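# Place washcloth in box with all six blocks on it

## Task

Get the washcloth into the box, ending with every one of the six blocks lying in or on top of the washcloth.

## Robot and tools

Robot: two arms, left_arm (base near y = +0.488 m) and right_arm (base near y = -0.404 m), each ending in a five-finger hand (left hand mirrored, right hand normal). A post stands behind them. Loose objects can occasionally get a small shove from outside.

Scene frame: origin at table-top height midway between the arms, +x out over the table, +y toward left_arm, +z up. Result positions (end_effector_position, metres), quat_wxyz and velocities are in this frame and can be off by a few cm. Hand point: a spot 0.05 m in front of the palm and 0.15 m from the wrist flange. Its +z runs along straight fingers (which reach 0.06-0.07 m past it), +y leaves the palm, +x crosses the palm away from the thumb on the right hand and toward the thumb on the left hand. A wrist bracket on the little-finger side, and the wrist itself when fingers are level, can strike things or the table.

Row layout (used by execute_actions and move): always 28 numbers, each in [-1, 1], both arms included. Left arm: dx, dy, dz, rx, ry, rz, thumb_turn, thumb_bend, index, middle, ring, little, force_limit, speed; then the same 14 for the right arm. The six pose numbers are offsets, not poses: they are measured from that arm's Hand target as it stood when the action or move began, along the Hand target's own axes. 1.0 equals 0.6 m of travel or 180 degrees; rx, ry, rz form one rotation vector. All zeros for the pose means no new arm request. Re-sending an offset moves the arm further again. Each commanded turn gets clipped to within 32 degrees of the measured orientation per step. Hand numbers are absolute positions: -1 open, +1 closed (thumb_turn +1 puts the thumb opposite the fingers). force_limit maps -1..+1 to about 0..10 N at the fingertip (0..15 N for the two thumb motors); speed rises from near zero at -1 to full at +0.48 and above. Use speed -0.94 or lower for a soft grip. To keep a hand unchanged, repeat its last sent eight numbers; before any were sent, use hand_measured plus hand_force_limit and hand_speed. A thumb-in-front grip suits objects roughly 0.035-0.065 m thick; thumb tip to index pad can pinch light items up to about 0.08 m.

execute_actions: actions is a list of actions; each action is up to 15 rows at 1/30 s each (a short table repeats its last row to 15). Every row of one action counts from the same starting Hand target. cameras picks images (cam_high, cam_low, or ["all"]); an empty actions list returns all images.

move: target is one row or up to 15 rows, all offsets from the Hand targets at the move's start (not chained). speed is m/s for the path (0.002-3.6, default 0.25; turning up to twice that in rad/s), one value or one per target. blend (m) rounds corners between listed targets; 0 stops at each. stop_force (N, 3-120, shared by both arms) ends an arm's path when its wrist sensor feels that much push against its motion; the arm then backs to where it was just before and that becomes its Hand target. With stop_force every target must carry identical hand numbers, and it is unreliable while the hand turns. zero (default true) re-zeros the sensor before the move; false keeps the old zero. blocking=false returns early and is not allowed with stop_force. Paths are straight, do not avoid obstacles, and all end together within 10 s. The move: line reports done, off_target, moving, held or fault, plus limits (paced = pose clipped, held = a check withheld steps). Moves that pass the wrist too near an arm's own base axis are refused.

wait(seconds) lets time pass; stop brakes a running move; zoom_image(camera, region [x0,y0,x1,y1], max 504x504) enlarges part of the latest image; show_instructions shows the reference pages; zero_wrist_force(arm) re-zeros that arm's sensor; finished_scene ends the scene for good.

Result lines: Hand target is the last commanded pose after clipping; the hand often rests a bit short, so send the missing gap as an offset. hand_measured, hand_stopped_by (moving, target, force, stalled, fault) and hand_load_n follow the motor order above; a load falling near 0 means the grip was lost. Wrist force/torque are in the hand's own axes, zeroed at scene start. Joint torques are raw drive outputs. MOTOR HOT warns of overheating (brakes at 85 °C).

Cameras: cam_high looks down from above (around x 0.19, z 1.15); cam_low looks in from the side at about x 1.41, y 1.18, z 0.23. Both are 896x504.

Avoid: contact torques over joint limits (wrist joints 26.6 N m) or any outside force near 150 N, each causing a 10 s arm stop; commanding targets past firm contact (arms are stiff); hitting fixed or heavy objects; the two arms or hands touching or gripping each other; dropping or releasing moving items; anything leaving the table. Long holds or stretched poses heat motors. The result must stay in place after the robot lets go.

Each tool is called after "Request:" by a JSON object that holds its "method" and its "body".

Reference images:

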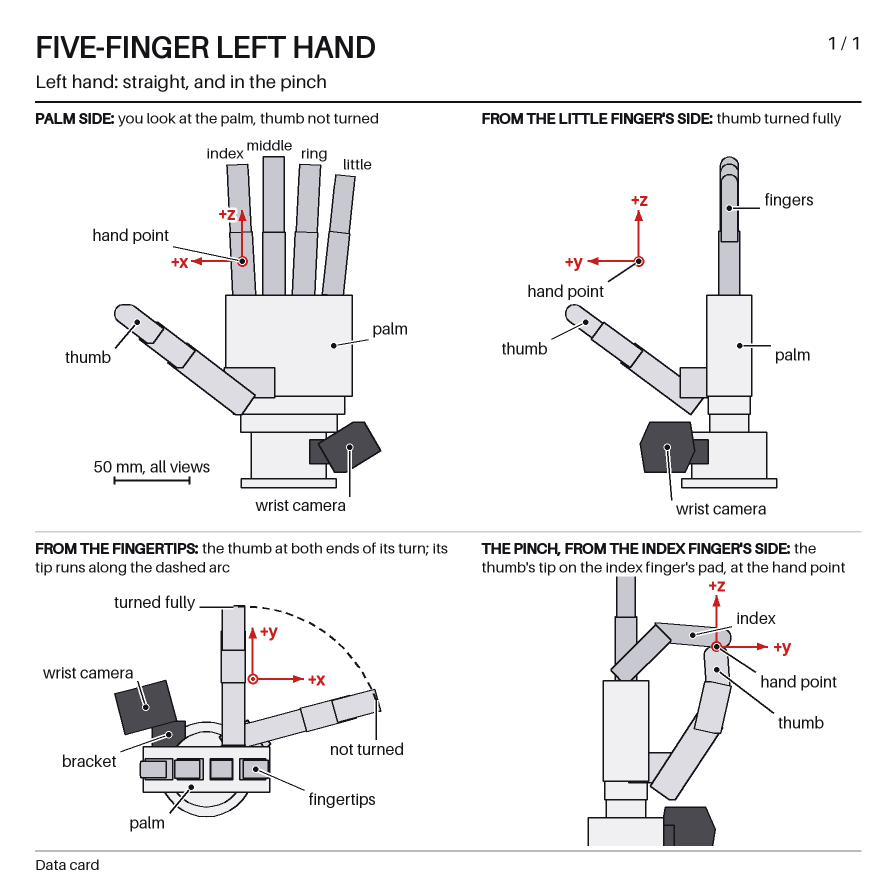

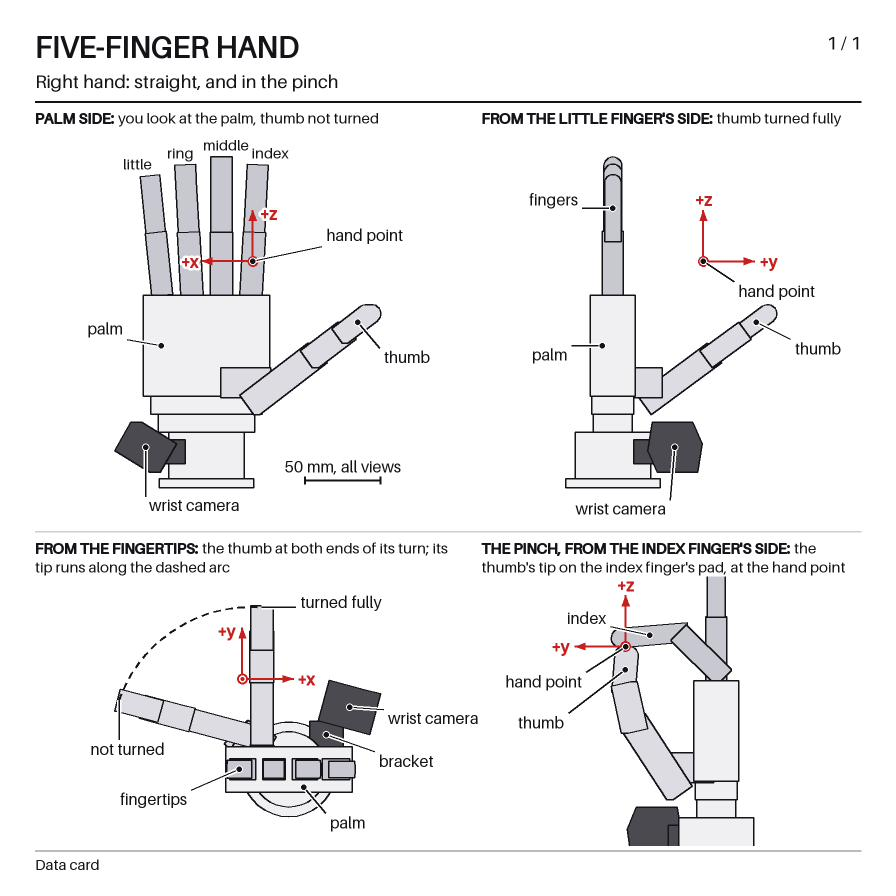

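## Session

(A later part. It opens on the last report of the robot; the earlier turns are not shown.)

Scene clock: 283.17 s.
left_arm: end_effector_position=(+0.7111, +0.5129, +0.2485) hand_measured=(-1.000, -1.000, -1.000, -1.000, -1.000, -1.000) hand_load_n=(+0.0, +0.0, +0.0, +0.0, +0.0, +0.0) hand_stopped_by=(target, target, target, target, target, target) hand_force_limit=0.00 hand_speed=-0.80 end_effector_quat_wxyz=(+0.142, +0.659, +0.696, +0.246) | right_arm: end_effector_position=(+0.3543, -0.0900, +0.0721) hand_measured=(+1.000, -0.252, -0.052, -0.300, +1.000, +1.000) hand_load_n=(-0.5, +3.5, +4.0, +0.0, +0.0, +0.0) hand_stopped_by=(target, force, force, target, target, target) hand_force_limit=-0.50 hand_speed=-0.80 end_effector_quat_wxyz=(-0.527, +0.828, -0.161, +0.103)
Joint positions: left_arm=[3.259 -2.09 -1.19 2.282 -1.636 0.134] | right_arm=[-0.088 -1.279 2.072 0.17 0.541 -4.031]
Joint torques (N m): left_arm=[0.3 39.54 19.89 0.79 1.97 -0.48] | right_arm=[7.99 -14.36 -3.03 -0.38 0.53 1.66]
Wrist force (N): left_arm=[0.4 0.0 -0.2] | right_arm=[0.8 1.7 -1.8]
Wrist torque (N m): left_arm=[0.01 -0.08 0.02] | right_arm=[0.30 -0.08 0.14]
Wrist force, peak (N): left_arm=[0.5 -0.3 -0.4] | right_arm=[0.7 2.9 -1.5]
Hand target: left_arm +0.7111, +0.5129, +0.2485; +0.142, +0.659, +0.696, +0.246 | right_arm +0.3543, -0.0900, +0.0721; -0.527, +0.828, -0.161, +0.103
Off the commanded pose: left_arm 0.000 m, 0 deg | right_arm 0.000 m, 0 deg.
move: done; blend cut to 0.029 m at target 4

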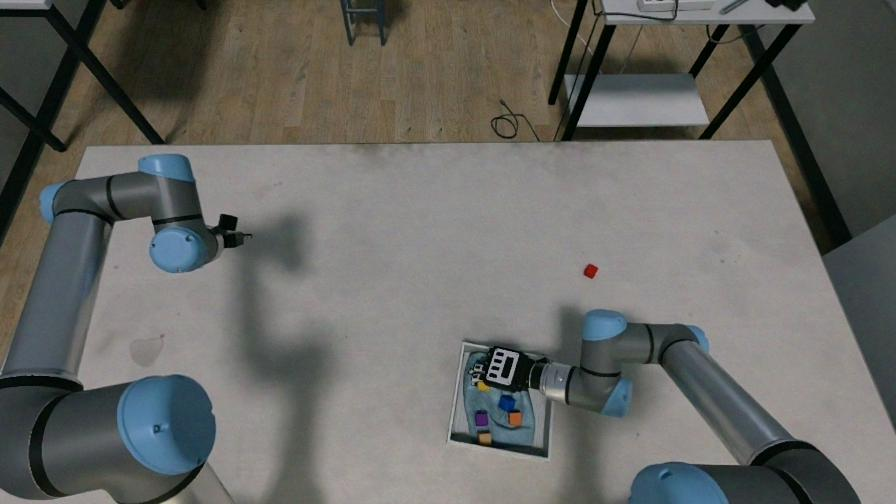

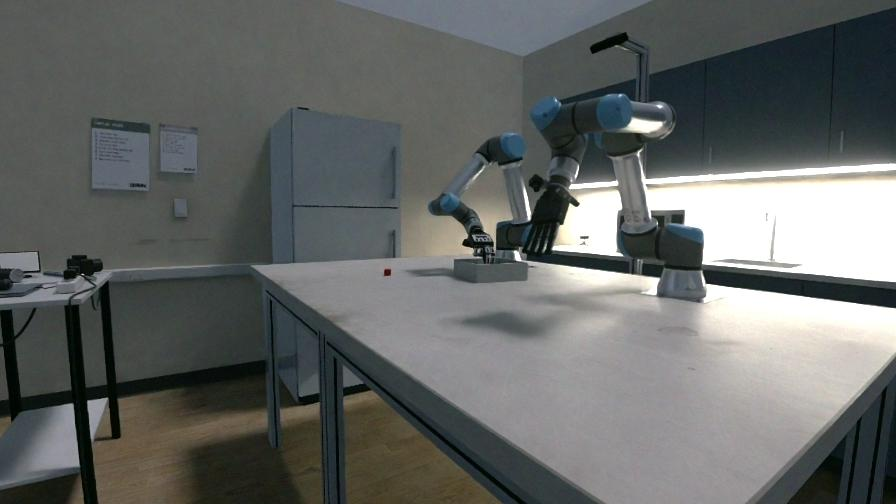

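Request:
{"method": "move", "body": {"target": [0,0,0,0,0,0,-1,-1,-1,-1,-1,-1,0,-0.8,0,0.0529,0.0247,0,0,0,1,-0.25,0.15,-0.3,1,1,-0.5,-0.8], "speed": 0.01, "stop_force": 3, "cameras": []}}

Request:
{"method": "move", "body": {"target": [[0,0,0,0,0,0,-1,-1,-1,-1,-1,-1,0,-0.8,0,0,0,0,0,0,1,-0.25,-0.25,-0.3,1,1,-0.5,-0.7],[0,0,0,0,0,0,-1,-1,-1,-1,-1,-1,0,-0.8,0,-0.1435,-0.0669,0,0,0,1,-0.25,-0.25,-0.3,1,1,-0.5,-0.7]], "speed": [0.05,0.1], "cameras": ["cam_high"]}}

Request:
{"method": "zoom_image", "body": {"camera": "cam_high", "region": [400, 300, 600, 480]}}

Scene clock: 287.57 s.
left_arm: end_effector_position=(+0.7111, +0.5129, +0.2485) hand_measured=(-1.000, -1.000, -1.000, -1.000, -1.000, -1.000) hand_load_n=(+0.0, +0.0, +0.0, +0.0, +0.0, +0.0) hand_stopped_by=(target, target, target, target, target, target) hand_force_limit=0.00 hand_speed=-0.80 end_effector_quat_wxyz=(+0.142, +0.659, +0.696, +0.246) | right_arm: end_effector_position=(+0.3543, -0.0900, +0.0463) hand_measured=(+1.000, -0.252, -0.052, -0.300, +1.000, +1.000) hand_load_n=(+0.5, +2.5, +4.5, -0.5, +0.0, +0.0) hand_stopped_by=(target, force, force, target, target, target) hand_force_limit=-0.50 hand_speed=-0.80 end_effector_quat_wxyz=(-0.527, +0.828, -0.161, +0.103)
Joint positions: left_arm=[3.259 -2.09 -1.19 2.282 -1.636 0.134] | right_arm=[-0.088 -1.227 2.092 0.098 0.541 -4.031]
Joint torques (N m): left_arm=[0.19 39.66 19.65 0.71 1.9 -0.48] | right_arm=[6.46 -41.76 -18.53 3.28 0.69 0.53]
Wrist force (N): left_arm=[0.4 0.1 -0.3] | right_arm=[-0.3 -1.0 -2.7]
Wrist torque (N m): left_arm=[0.04 -0.07 0.01] | right_arm=[0.17 -0.03 0.11]
Wrist force, peak (N): left_arm=[0.5 0.0 -0.4] | right_arm=[-0.5 -1.7 -2.9]
Hand target: left_arm +0.7111, +0.5129, +0.2485; +0.142, +0.659, +0.696, +0.246 | right_arm +0.3543, -0.0900, +0.0463; -0.527, +0.828, -0.161, +0.103 (not the last commanded pose)
Off the commanded pose: left_arm 0.000 m, 0 deg | right_arm 0.009 m, 0 deg.
move: contact (right_arm)

Scene clock: 289.57 s.
left_arm: end_effector_position=(+0.7111, +0.5129, +0.2485) hand_measured=(-1.000, -1.000, -1.000, -1.000, -1.000, -1.000) hand_load_n=(+0.0, +0.0, +0.0, +0.0, +0.0, +0.0) hand_stopped_by=(target, target, target, target, target, target) hand_force_limit=0.00 hand_speed=-0.80 end_effector_quat_wxyz=(+0.142, +0.659, +0.696, +0.246) | right_arm: end_effector_position=(+0.3543, -0.0900, +0.1413) hand_measured=(+1.000, -0.252, -0.250, -0.300, +1.000, +1.000) hand_load_n=(+0.0, +0.0, +0.0, +0.0, +0.0, +0.0) hand_stopped_by=(target, force, target, target, target, target) hand_force_limit=-0.50 hand_speed=-0.70 end_effector_quat_wxyz=(-0.527, +0.828, -0.161, +0.103)
Joint positions: left_arm=[3.259 -2.09 -1.19 2.282 -1.636 0.134] | right_arm=[-0.088 -1.396 1.997 0.362 0.541 -4.031]
Joint torques (N m): left_arm=[0.44 39.63 20.39 0.78 1.95 -0.52] | right_arm=[-8.05 -38.54 -22.09 3.45 -2.41 -1.77]
Wrist force (N): left_arm=[0.1 0.1 -0.5] | right_arm=[0.9 2.0 -1.9]
Wrist torque (N m): left_arm=[0.05 -0.04 0.00] | right_arm=[0.33 -0.11 0.29]
Wrist force, peak (N): left_arm=[0.2 0.1 -0.7] | right_arm=[0.6 2.2 -1.9]
Hand target: left_arm +0.7111, +0.5129, +0.2485; +0.142, +0.659, +0.696, +0.246 | right_arm +0.3543, -0.0900, +0.1413; -0.527, +0.828, -0.161, +0.103
Off the commanded pose: left_arm 0.000 m, 0 deg | right_arm 0.000 m, 0 deg.
move: done

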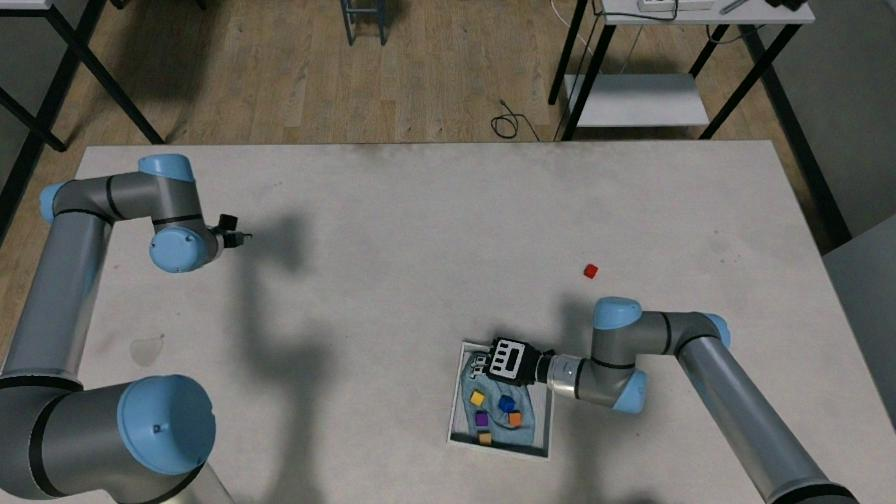

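Scaled by 2.520 from the camera's image (finer frame: 1280x720).

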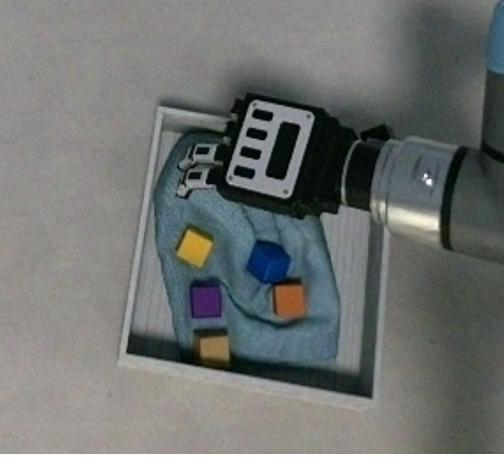

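Request:
{"method": "move", "body": {"target": [[0,0,0,0,0,0,-1,-1,-1,-1,-1,-1,0,-0.8,0.6428,0.1413,-0.2583,0,0.1410,0.0657,1,-0.44,-0.4,-1,-1,-1,-0.5,0],[0,0,0,0,0,0,-1,-1,-1,-1,-1,-1,0,-0.8,0.6428,0.2622,-0.2020,0,0.1410,0.0657,1,-0.44,-0.4,-1,-1,-1,-0.5,0]], "speed": [0.25,0.12], "blend": [0.02,0], "cameras": ["all"]}}

Request:
{"method": "zoom_image", "body": {"camera": "cam_high", "region": [400, 300, 600, 480]}}

Request:
{"method": "zoom_image", "body": {"camera": "cam_high", "region": [520, 200, 660, 310]}}

Request:
{"method": "zoom_image", "body": {"camera": "cam_low", "region": [320, 210, 460, 300]}}

Scene clock: 293.50 s.
left_arm: end_effector_position=(+0.7111, +0.5129, +0.2485) hand_measured=(-1.000, -1.000, -1.000, -1.000, -1.000, -1.000) hand_load_n=(+0.0, +0.0, +0.0, -0.5, +0.0, +0.0) hand_stopped_by=(target, target, target, target, target, target) hand_force_limit=0.00 hand_speed=-0.80 end_effector_quat_wxyz=(+0.142, +0.659, +0.696, +0.246) | right_arm: end_effector_position=(+0.6455, -0.3984, +0.0501) hand_measured=(+1.000, -0.440, -0.400, -1.000, -1.000, -1.000) hand_load_n=(+0.0, +0.0, +0.0, +0.0, +0.0, +0.0) hand_stopped_by=(target, target, target, target, target, target) hand_force_limit=-0.50 hand_speed=0.00 end_effector_quat_wxyz=(-0.487, +0.764, -0.357, +0.228)
Joint positions: left_arm=[3.259 -2.09 -1.19 2.282 -1.636 0.134] | right_arm=[-0.552 -0.852 1.423 0.36 0.555 -3.993]
Joint torques (N m): left_arm=[0.64 39.98 20.1 0.71 1.95 -0.6] | right_arm=[7.77 -35.04 -5.52 -0.47 0.61 1.72]
Wrist force (N): left_arm=[-0.1 0.1 -0.2] | right_arm=[0.8 1.8 -1.7]
Wrist torque (N m): left_arm=[0.03 -0.01 -0.01] | right_arm=[0.30 -0.15 0.16]
Wrist force, peak (N): left_arm=[0.4 -0.1 -0.6] | right_arm=[0.7 2.7 -1.8]
Hand target: left_arm +0.7111, +0.5129, +0.2485; +0.142, +0.659, +0.696, +0.246 | right_arm +0.6455, -0.3984, +0.0500; -0.487, +0.764, -0.357, +0.228
Off the commanded pose: left_arm 0.000 m, 0 deg | right_arm 0.000 m, 0 deg.
move: done

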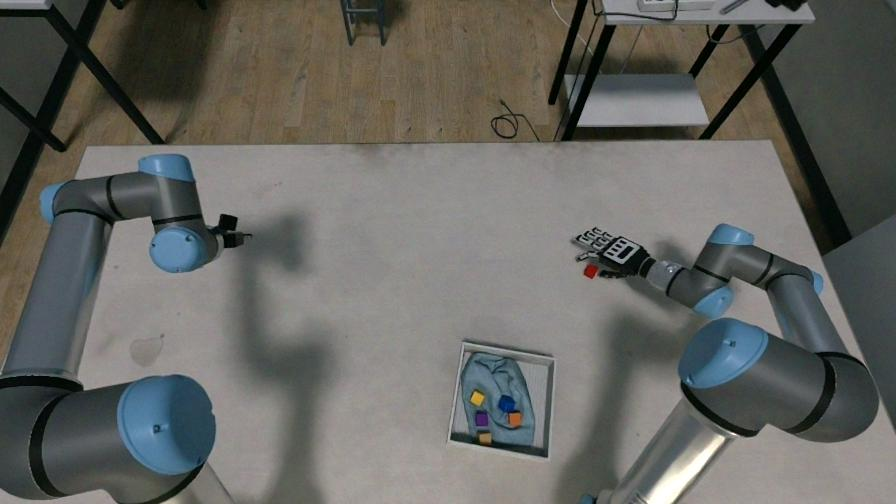

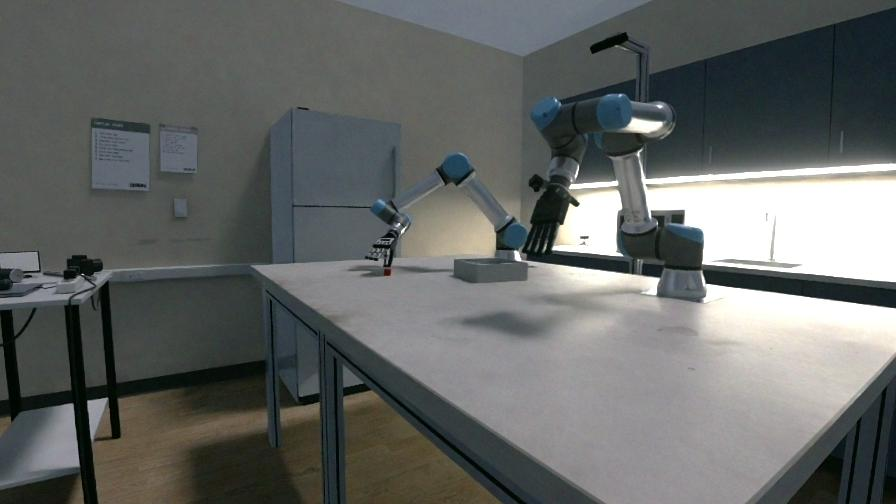

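Scaled by 2.520 from the camera's image (finer frame: 1280x720).

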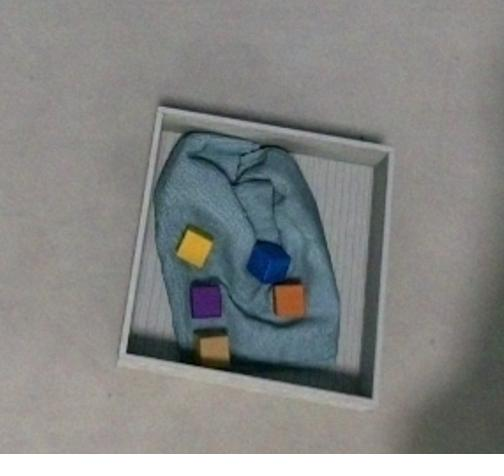

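Scaled by 3.600 from the camera's image (finer frame: 1280x720).

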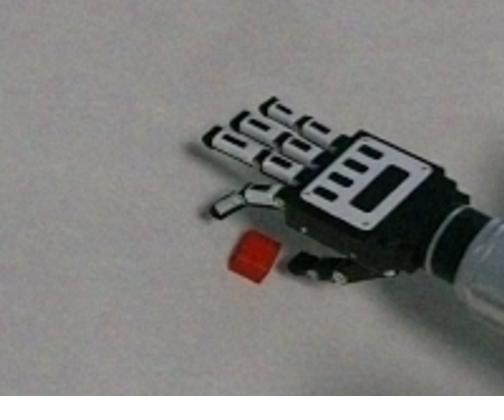

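Scaled by 3.600 from the camera's image (finer frame: 1280x720).

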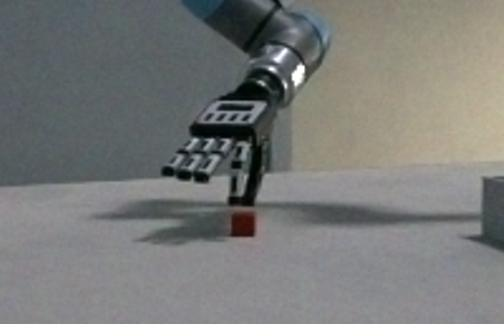

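Request:
{"method": "move", "body": {"target": [[0,0,0,0,0,0,-1,-1,-1,-1,-1,-1,0,-0.8,0,0.0446,0.0208,0,0,0,1,-0.44,-0.4,-1,-1,-1,-0.5,0],[0,0,0,0,0,0,-1,-1,-1,-1,-1,-1,0,-0.8,0,0.0446,0.0208,0,0,0,1,-0.25,0.15,-1,-1,-1,-0.5,-0.8],[0,0,0,0,0,0,-1,-1,-1,-1,-1,-1,0,-0.8,0,-0.1208,-0.0563,0,0,0,1,-0.25,0.15,-1,-1,-1,-0.5,-0.8],[0,0,0,0,0,0,-1,-1,-1,-1,-1,-1,0,-0.8,-0.7354,-0.0126,-0.2885,0,-0.1410,-0.0657,1,-0.25,0.15,-1,-1,-1,-0.5,-0.8],[0,0,0,0,0,0,-1,-1,-1,-1,-1,-1,0,-0.8,-0.7354,0.0856,-0.2428,0,-0.1410,-0.0657,1,-0.25,0.15,-1,-1,-1,-0.5,-0.8]], "speed": [0.05,0.1,0.15,0.27,0.12], "blend": [0,0,0,0.03,0], "cameras": ["all"]}}

Request:
{"method": "zoom_image", "body": {"camera": "cam_high", "region": [400, 300, 600, 480]}}

Request:
{"method": "zoom_image", "body": {"camera": "cam_low", "region": [400, 210, 560, 310]}}

Scene clock: 301.53 s.
left_arm: end_effector_position=(+0.7111, +0.5129, +0.2485) hand_measured=(-1.000, -1.000, -1.000, -1.000, -1.000, -1.000) hand_load_n=(+0.0, +0.0, +0.0, +0.0, +0.0, +0.0) hand_stopped_by=(target, target, target, target, target, target) hand_force_limit=0.00 hand_speed=-0.80 end_effector_quat_wxyz=(+0.142, +0.659, +0.696, +0.246) | right_arm: end_effector_position=(+0.2444, -0.1586, +0.0649) hand_measured=(+1.000, -0.254, -0.052, -1.000, -1.000, -1.000) hand_load_n=(-0.5, +4.0, +4.5, +0.0, +0.0, +0.0) hand_stopped_by=(target, force, force, target, target, target) hand_force_limit=-0.50 hand_speed=-0.80 end_effector_quat_wxyz=(-0.527, +0.828, -0.161, +0.103)
Joint positions: left_arm=[3.259 -2.09 -1.19 2.282 -1.636 0.134] | right_arm=[-0.474 -1.304 2.457 0.537 0.44 -4.844]
Joint torques (N m): left_arm=[0.11 39.37 20.3 0.72 1.94 -0.42] | right_arm=[7.63 -5.6 -12.63 0.58 -2.83 1.66]
Wrist force (N): left_arm=[0.1 0.0 -0.2] | right_arm=[0.8 1.8 -1.9]
Wrist torque (N m): left_arm=[0.01 -0.03 -0.01] | right_arm=[0.32 -0.13 0.21]
Wrist force, peak (N): left_arm=[0.4 0.1 -0.5] | right_arm=[0.7 2.9 -1.5]
Hand target: left_arm +0.7111, +0.5129, +0.2485; +0.142, +0.659, +0.696, +0.246 | right_arm +0.2444, -0.1586, +0.0649; -0.527, +0.828, -0.161, +0.103
Off the commanded pose: left_arm 0.000 m, 0 deg | right_arm 0.000 m, 0 deg.
move: done

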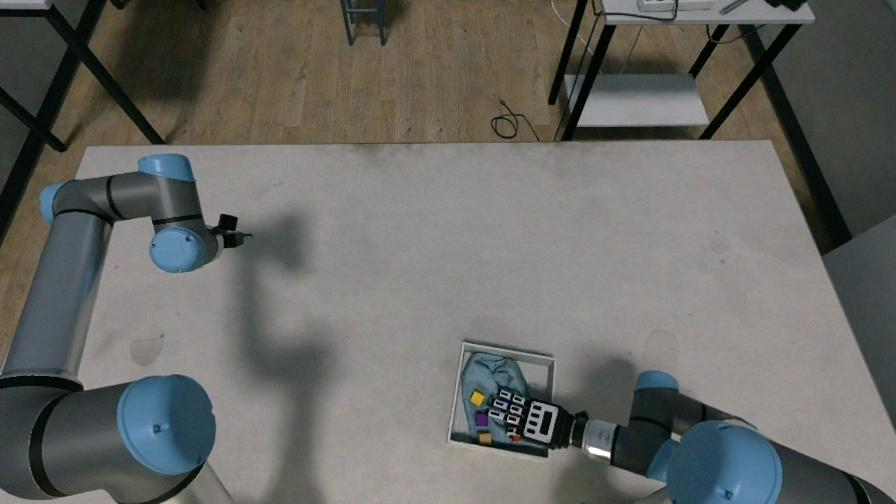

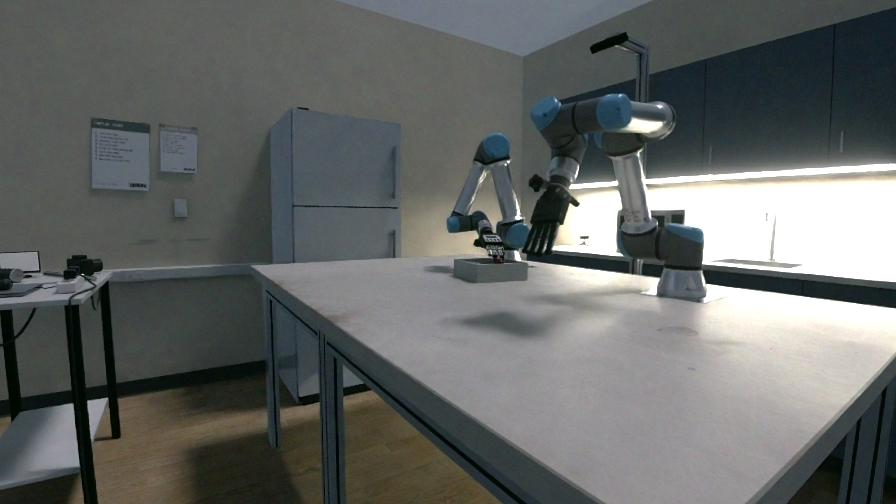

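Scaled by 2.520 from the camera's image (finer frame: 1280x720).

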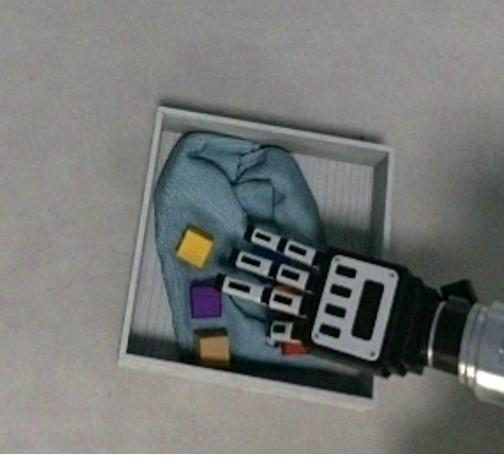

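Scaled by 3.150 from the camera's image (finer frame: 1280x720).

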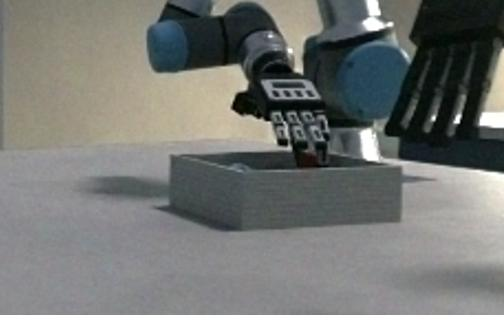

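Request:
{"method": "move", "body": {"target": [0,0,0,0,0,0,-1,-1,-1,-1,-1,-1,0,-0.8,0,0.0483,0.0225,0,0,0,1,-0.25,0.15,-1,-1,-1,-0.5,-0.8], "speed": 0.01, "stop_force": 3, "cameras": []}}

Request:
{"method": "move", "body": {"target": [[0,0,0,0,0,0,-1,-1,-1,-1,-1,-1,0,-0.8,0,0,0,0,0,0,1,-0.25,-0.25,-1,-1,-1,-0.5,-0.7],[0,0,0,0,0,0,-1,-1,-1,-1,-1,-1,0,-0.8,0,-0.1435,-0.0669,0,0,0,1,-0.25,-0.25,-1,-1,-1,-0.5,-0.7],[0,0,0,0,0,0,-1,-1,-1,-1,-1,-1,0,-0.8,0.35,-0.35,0.28,0,0,0,1,-0.25,-0.25,-1,-1,-1,-0.5,-0.7]], "speed": [0.05,0.1,0.25], "cameras": ["all"]}}

Request:
{"method": "zoom_image", "body": {"camera": "cam_high", "region": [430, 330, 570, 470]}}

Request:
{"method": "zoom_image", "body": {"camera": "cam_low", "region": [400, 210, 560, 310]}}

Scene clock: 306.23 s.
left_arm: end_effector_position=(+0.7111, +0.5129, +0.2485) hand_measured=(-1.000, -1.000, -1.000, -1.000, -1.000, -1.000) hand_load_n=(+0.0, +0.0, +0.0, +0.0, +0.0, +0.0) hand_stopped_by=(target, target, target, target, target, target) hand_force_limit=0.00 hand_speed=-0.80 end_effector_quat_wxyz=(+0.142, +0.659, +0.696, +0.246) | right_arm: end_effector_position=(+0.2444, -0.1586, +0.0358) hand_measured=(+1.000, -0.254, -0.052, -1.000, -1.000, -1.000) hand_load_n=(-0.5, +3.5, +4.5, +0.0, -0.5, +0.0) hand_stopped_by=(target, force, force, target, target, target) hand_force_limit=-0.50 hand_speed=-0.80 end_effector_quat_wxyz=(-0.527, +0.828, -0.161, +0.103)
Joint positions: left_arm=[3.259 -2.09 -1.19 2.282 -1.636 0.134] | right_arm=[-0.474 -1.202 2.467 0.425 0.44 -4.844]
Joint torques (N m): left_arm=[0.18 39.68 20.05 0.68 1.91 -0.5] | right_arm=[-7.39 -34.85 -10.86 4.35 -0.5 1.39]
Wrist force (N): left_arm=[0.2 0.1 -0.2] | right_arm=[0.8 0.8 -0.8]
Wrist torque (N m): left_arm=[0.03 -0.04 0.00] | right_arm=[0.23 -0.16 0.18]
Wrist force, peak (N): left_arm=[0.2 0.0 -0.7] | right_arm=[0.8 2.1 -1.9]
Hand target: left_arm +0.7111, +0.5129, +0.2485; +0.142, +0.659, +0.696, +0.246 | right_arm +0.2444, -0.1587, +0.0358; -0.527, +0.828, -0.161, +0.103 (not the last commanded pose)
Off the commanded pose: left_arm 0.000 m, 0 deg | right_arm 0.003 m, 0 deg.
move: contact (right_arm)

Scene clock: 310.10 s.
left_arm: end_effector_position=(+0.7111, +0.5129, +0.2485) hand_measured=(-1.000, -1.000, -1.000, -1.000, -1.000, -1.000) hand_load_n=(+0.0, +0.0, +0.0, +0.0, +0.0, +0.0) hand_stopped_by=(target, target, target, target, target, target) hand_force_limit=0.00 hand_speed=-0.80 end_effector_quat_wxyz=(+0.142, +0.659, +0.696, +0.246) | right_arm: end_effector_position=(+0.5295, -0.0142, +0.1552) hand_measured=(+1.000, -0.252, -0.250, -1.000, -1.000, -1.000) hand_load_n=(+0.0, +0.0, +0.0, +0.0, +0.0, +0.5) hand_stopped_by=(target, force, target, target, target, target) hand_force_limit=-0.50 hand_speed=-0.70 end_effector_quat_wxyz=(-0.527, +0.828, -0.161, +0.103)
Joint positions: left_arm=[3.259 -2.09 -1.19 2.282 -1.636 0.134] | right_arm=[0.082 -1.029 1.391 0.409 0.651 -3.8]
Joint torques (N m): left_arm=[0.13 39.56 20.31 0.69 1.87 -0.55] | right_arm=[7.99 -30.91 -25.42 2.82 0.81 -1.82]
Wrist force (N): left_arm=[0.0 0.1 -0.3] | right_arm=[0.6 1.8 -1.9]
Wrist torque (N m): left_arm=[0.03 -0.02 -0.01] | right_arm=[0.33 -0.11 0.33]
Wrist force, peak (N): left_arm=[0.2 0.1 -0.6] | right_arm=[0.9 2.6 -2.0]
Hand target: left_arm +0.7111, +0.5129, +0.2485; +0.142, +0.659, +0.696, +0.246 | right_arm +0.5295, -0.0142, +0.1552; -0.527, +0.828, -0.161, +0.103
Off the commanded pose: left_arm 0.000 m, 0 deg | right_arm 0.000 m, 0 deg.
move: done

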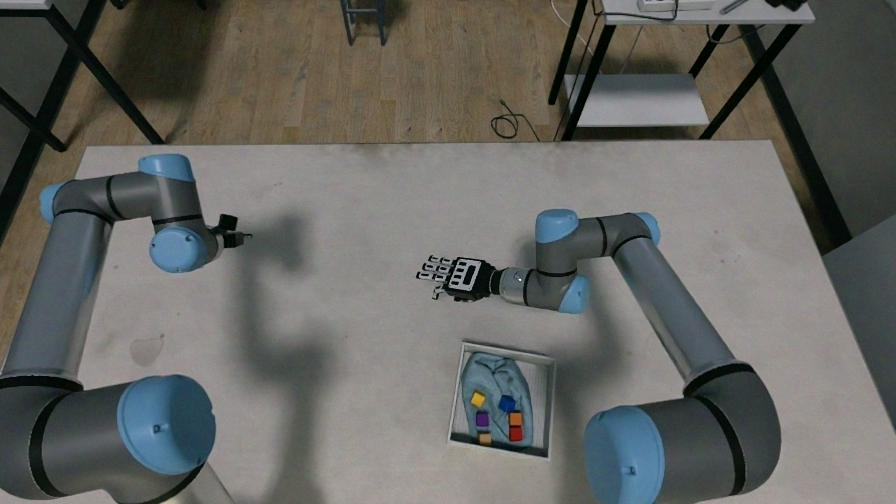

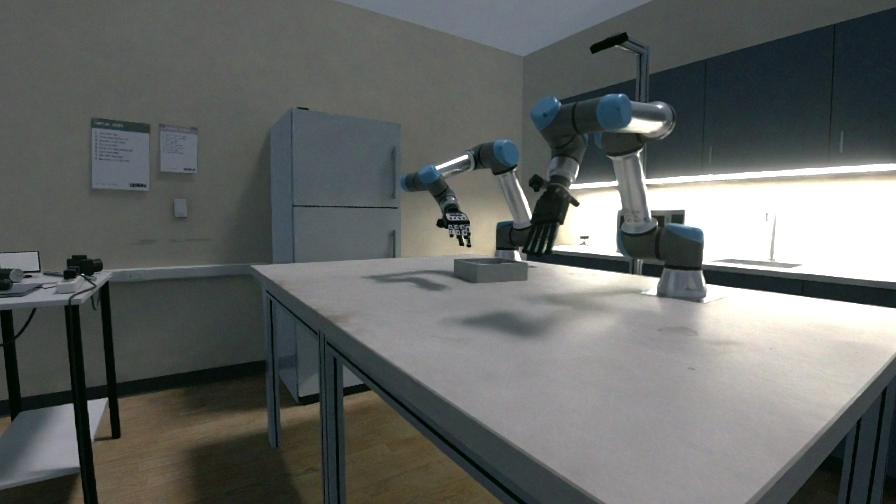

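Scaled by 3.600 from the camera's image (finer frame: 1280x720).

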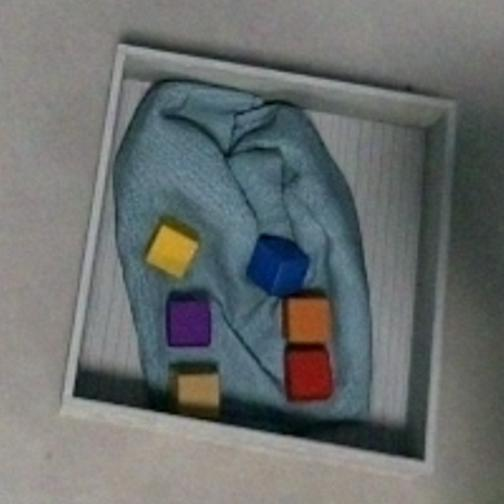

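Scaled by 3.150 from the camera's image (finer frame: 1280x720).

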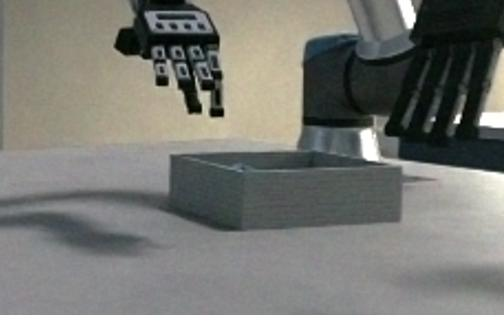

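Request:
{"method": "zoom_image", "body": {"camera": "cam_high", "region": [455, 400, 535, 460]}}

Scaled by 6.300 from the camera's image (finer frame: 1280x720).

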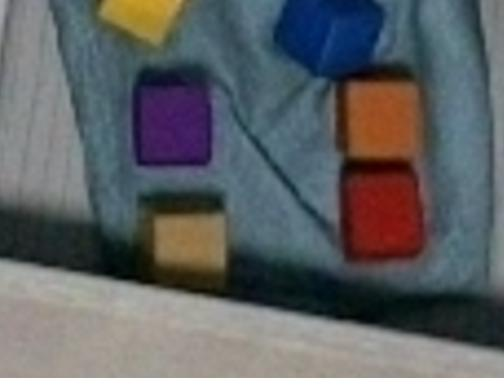

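Request:
{"method": "finished_scene", "body": {}}

The scene is finished: the task was done.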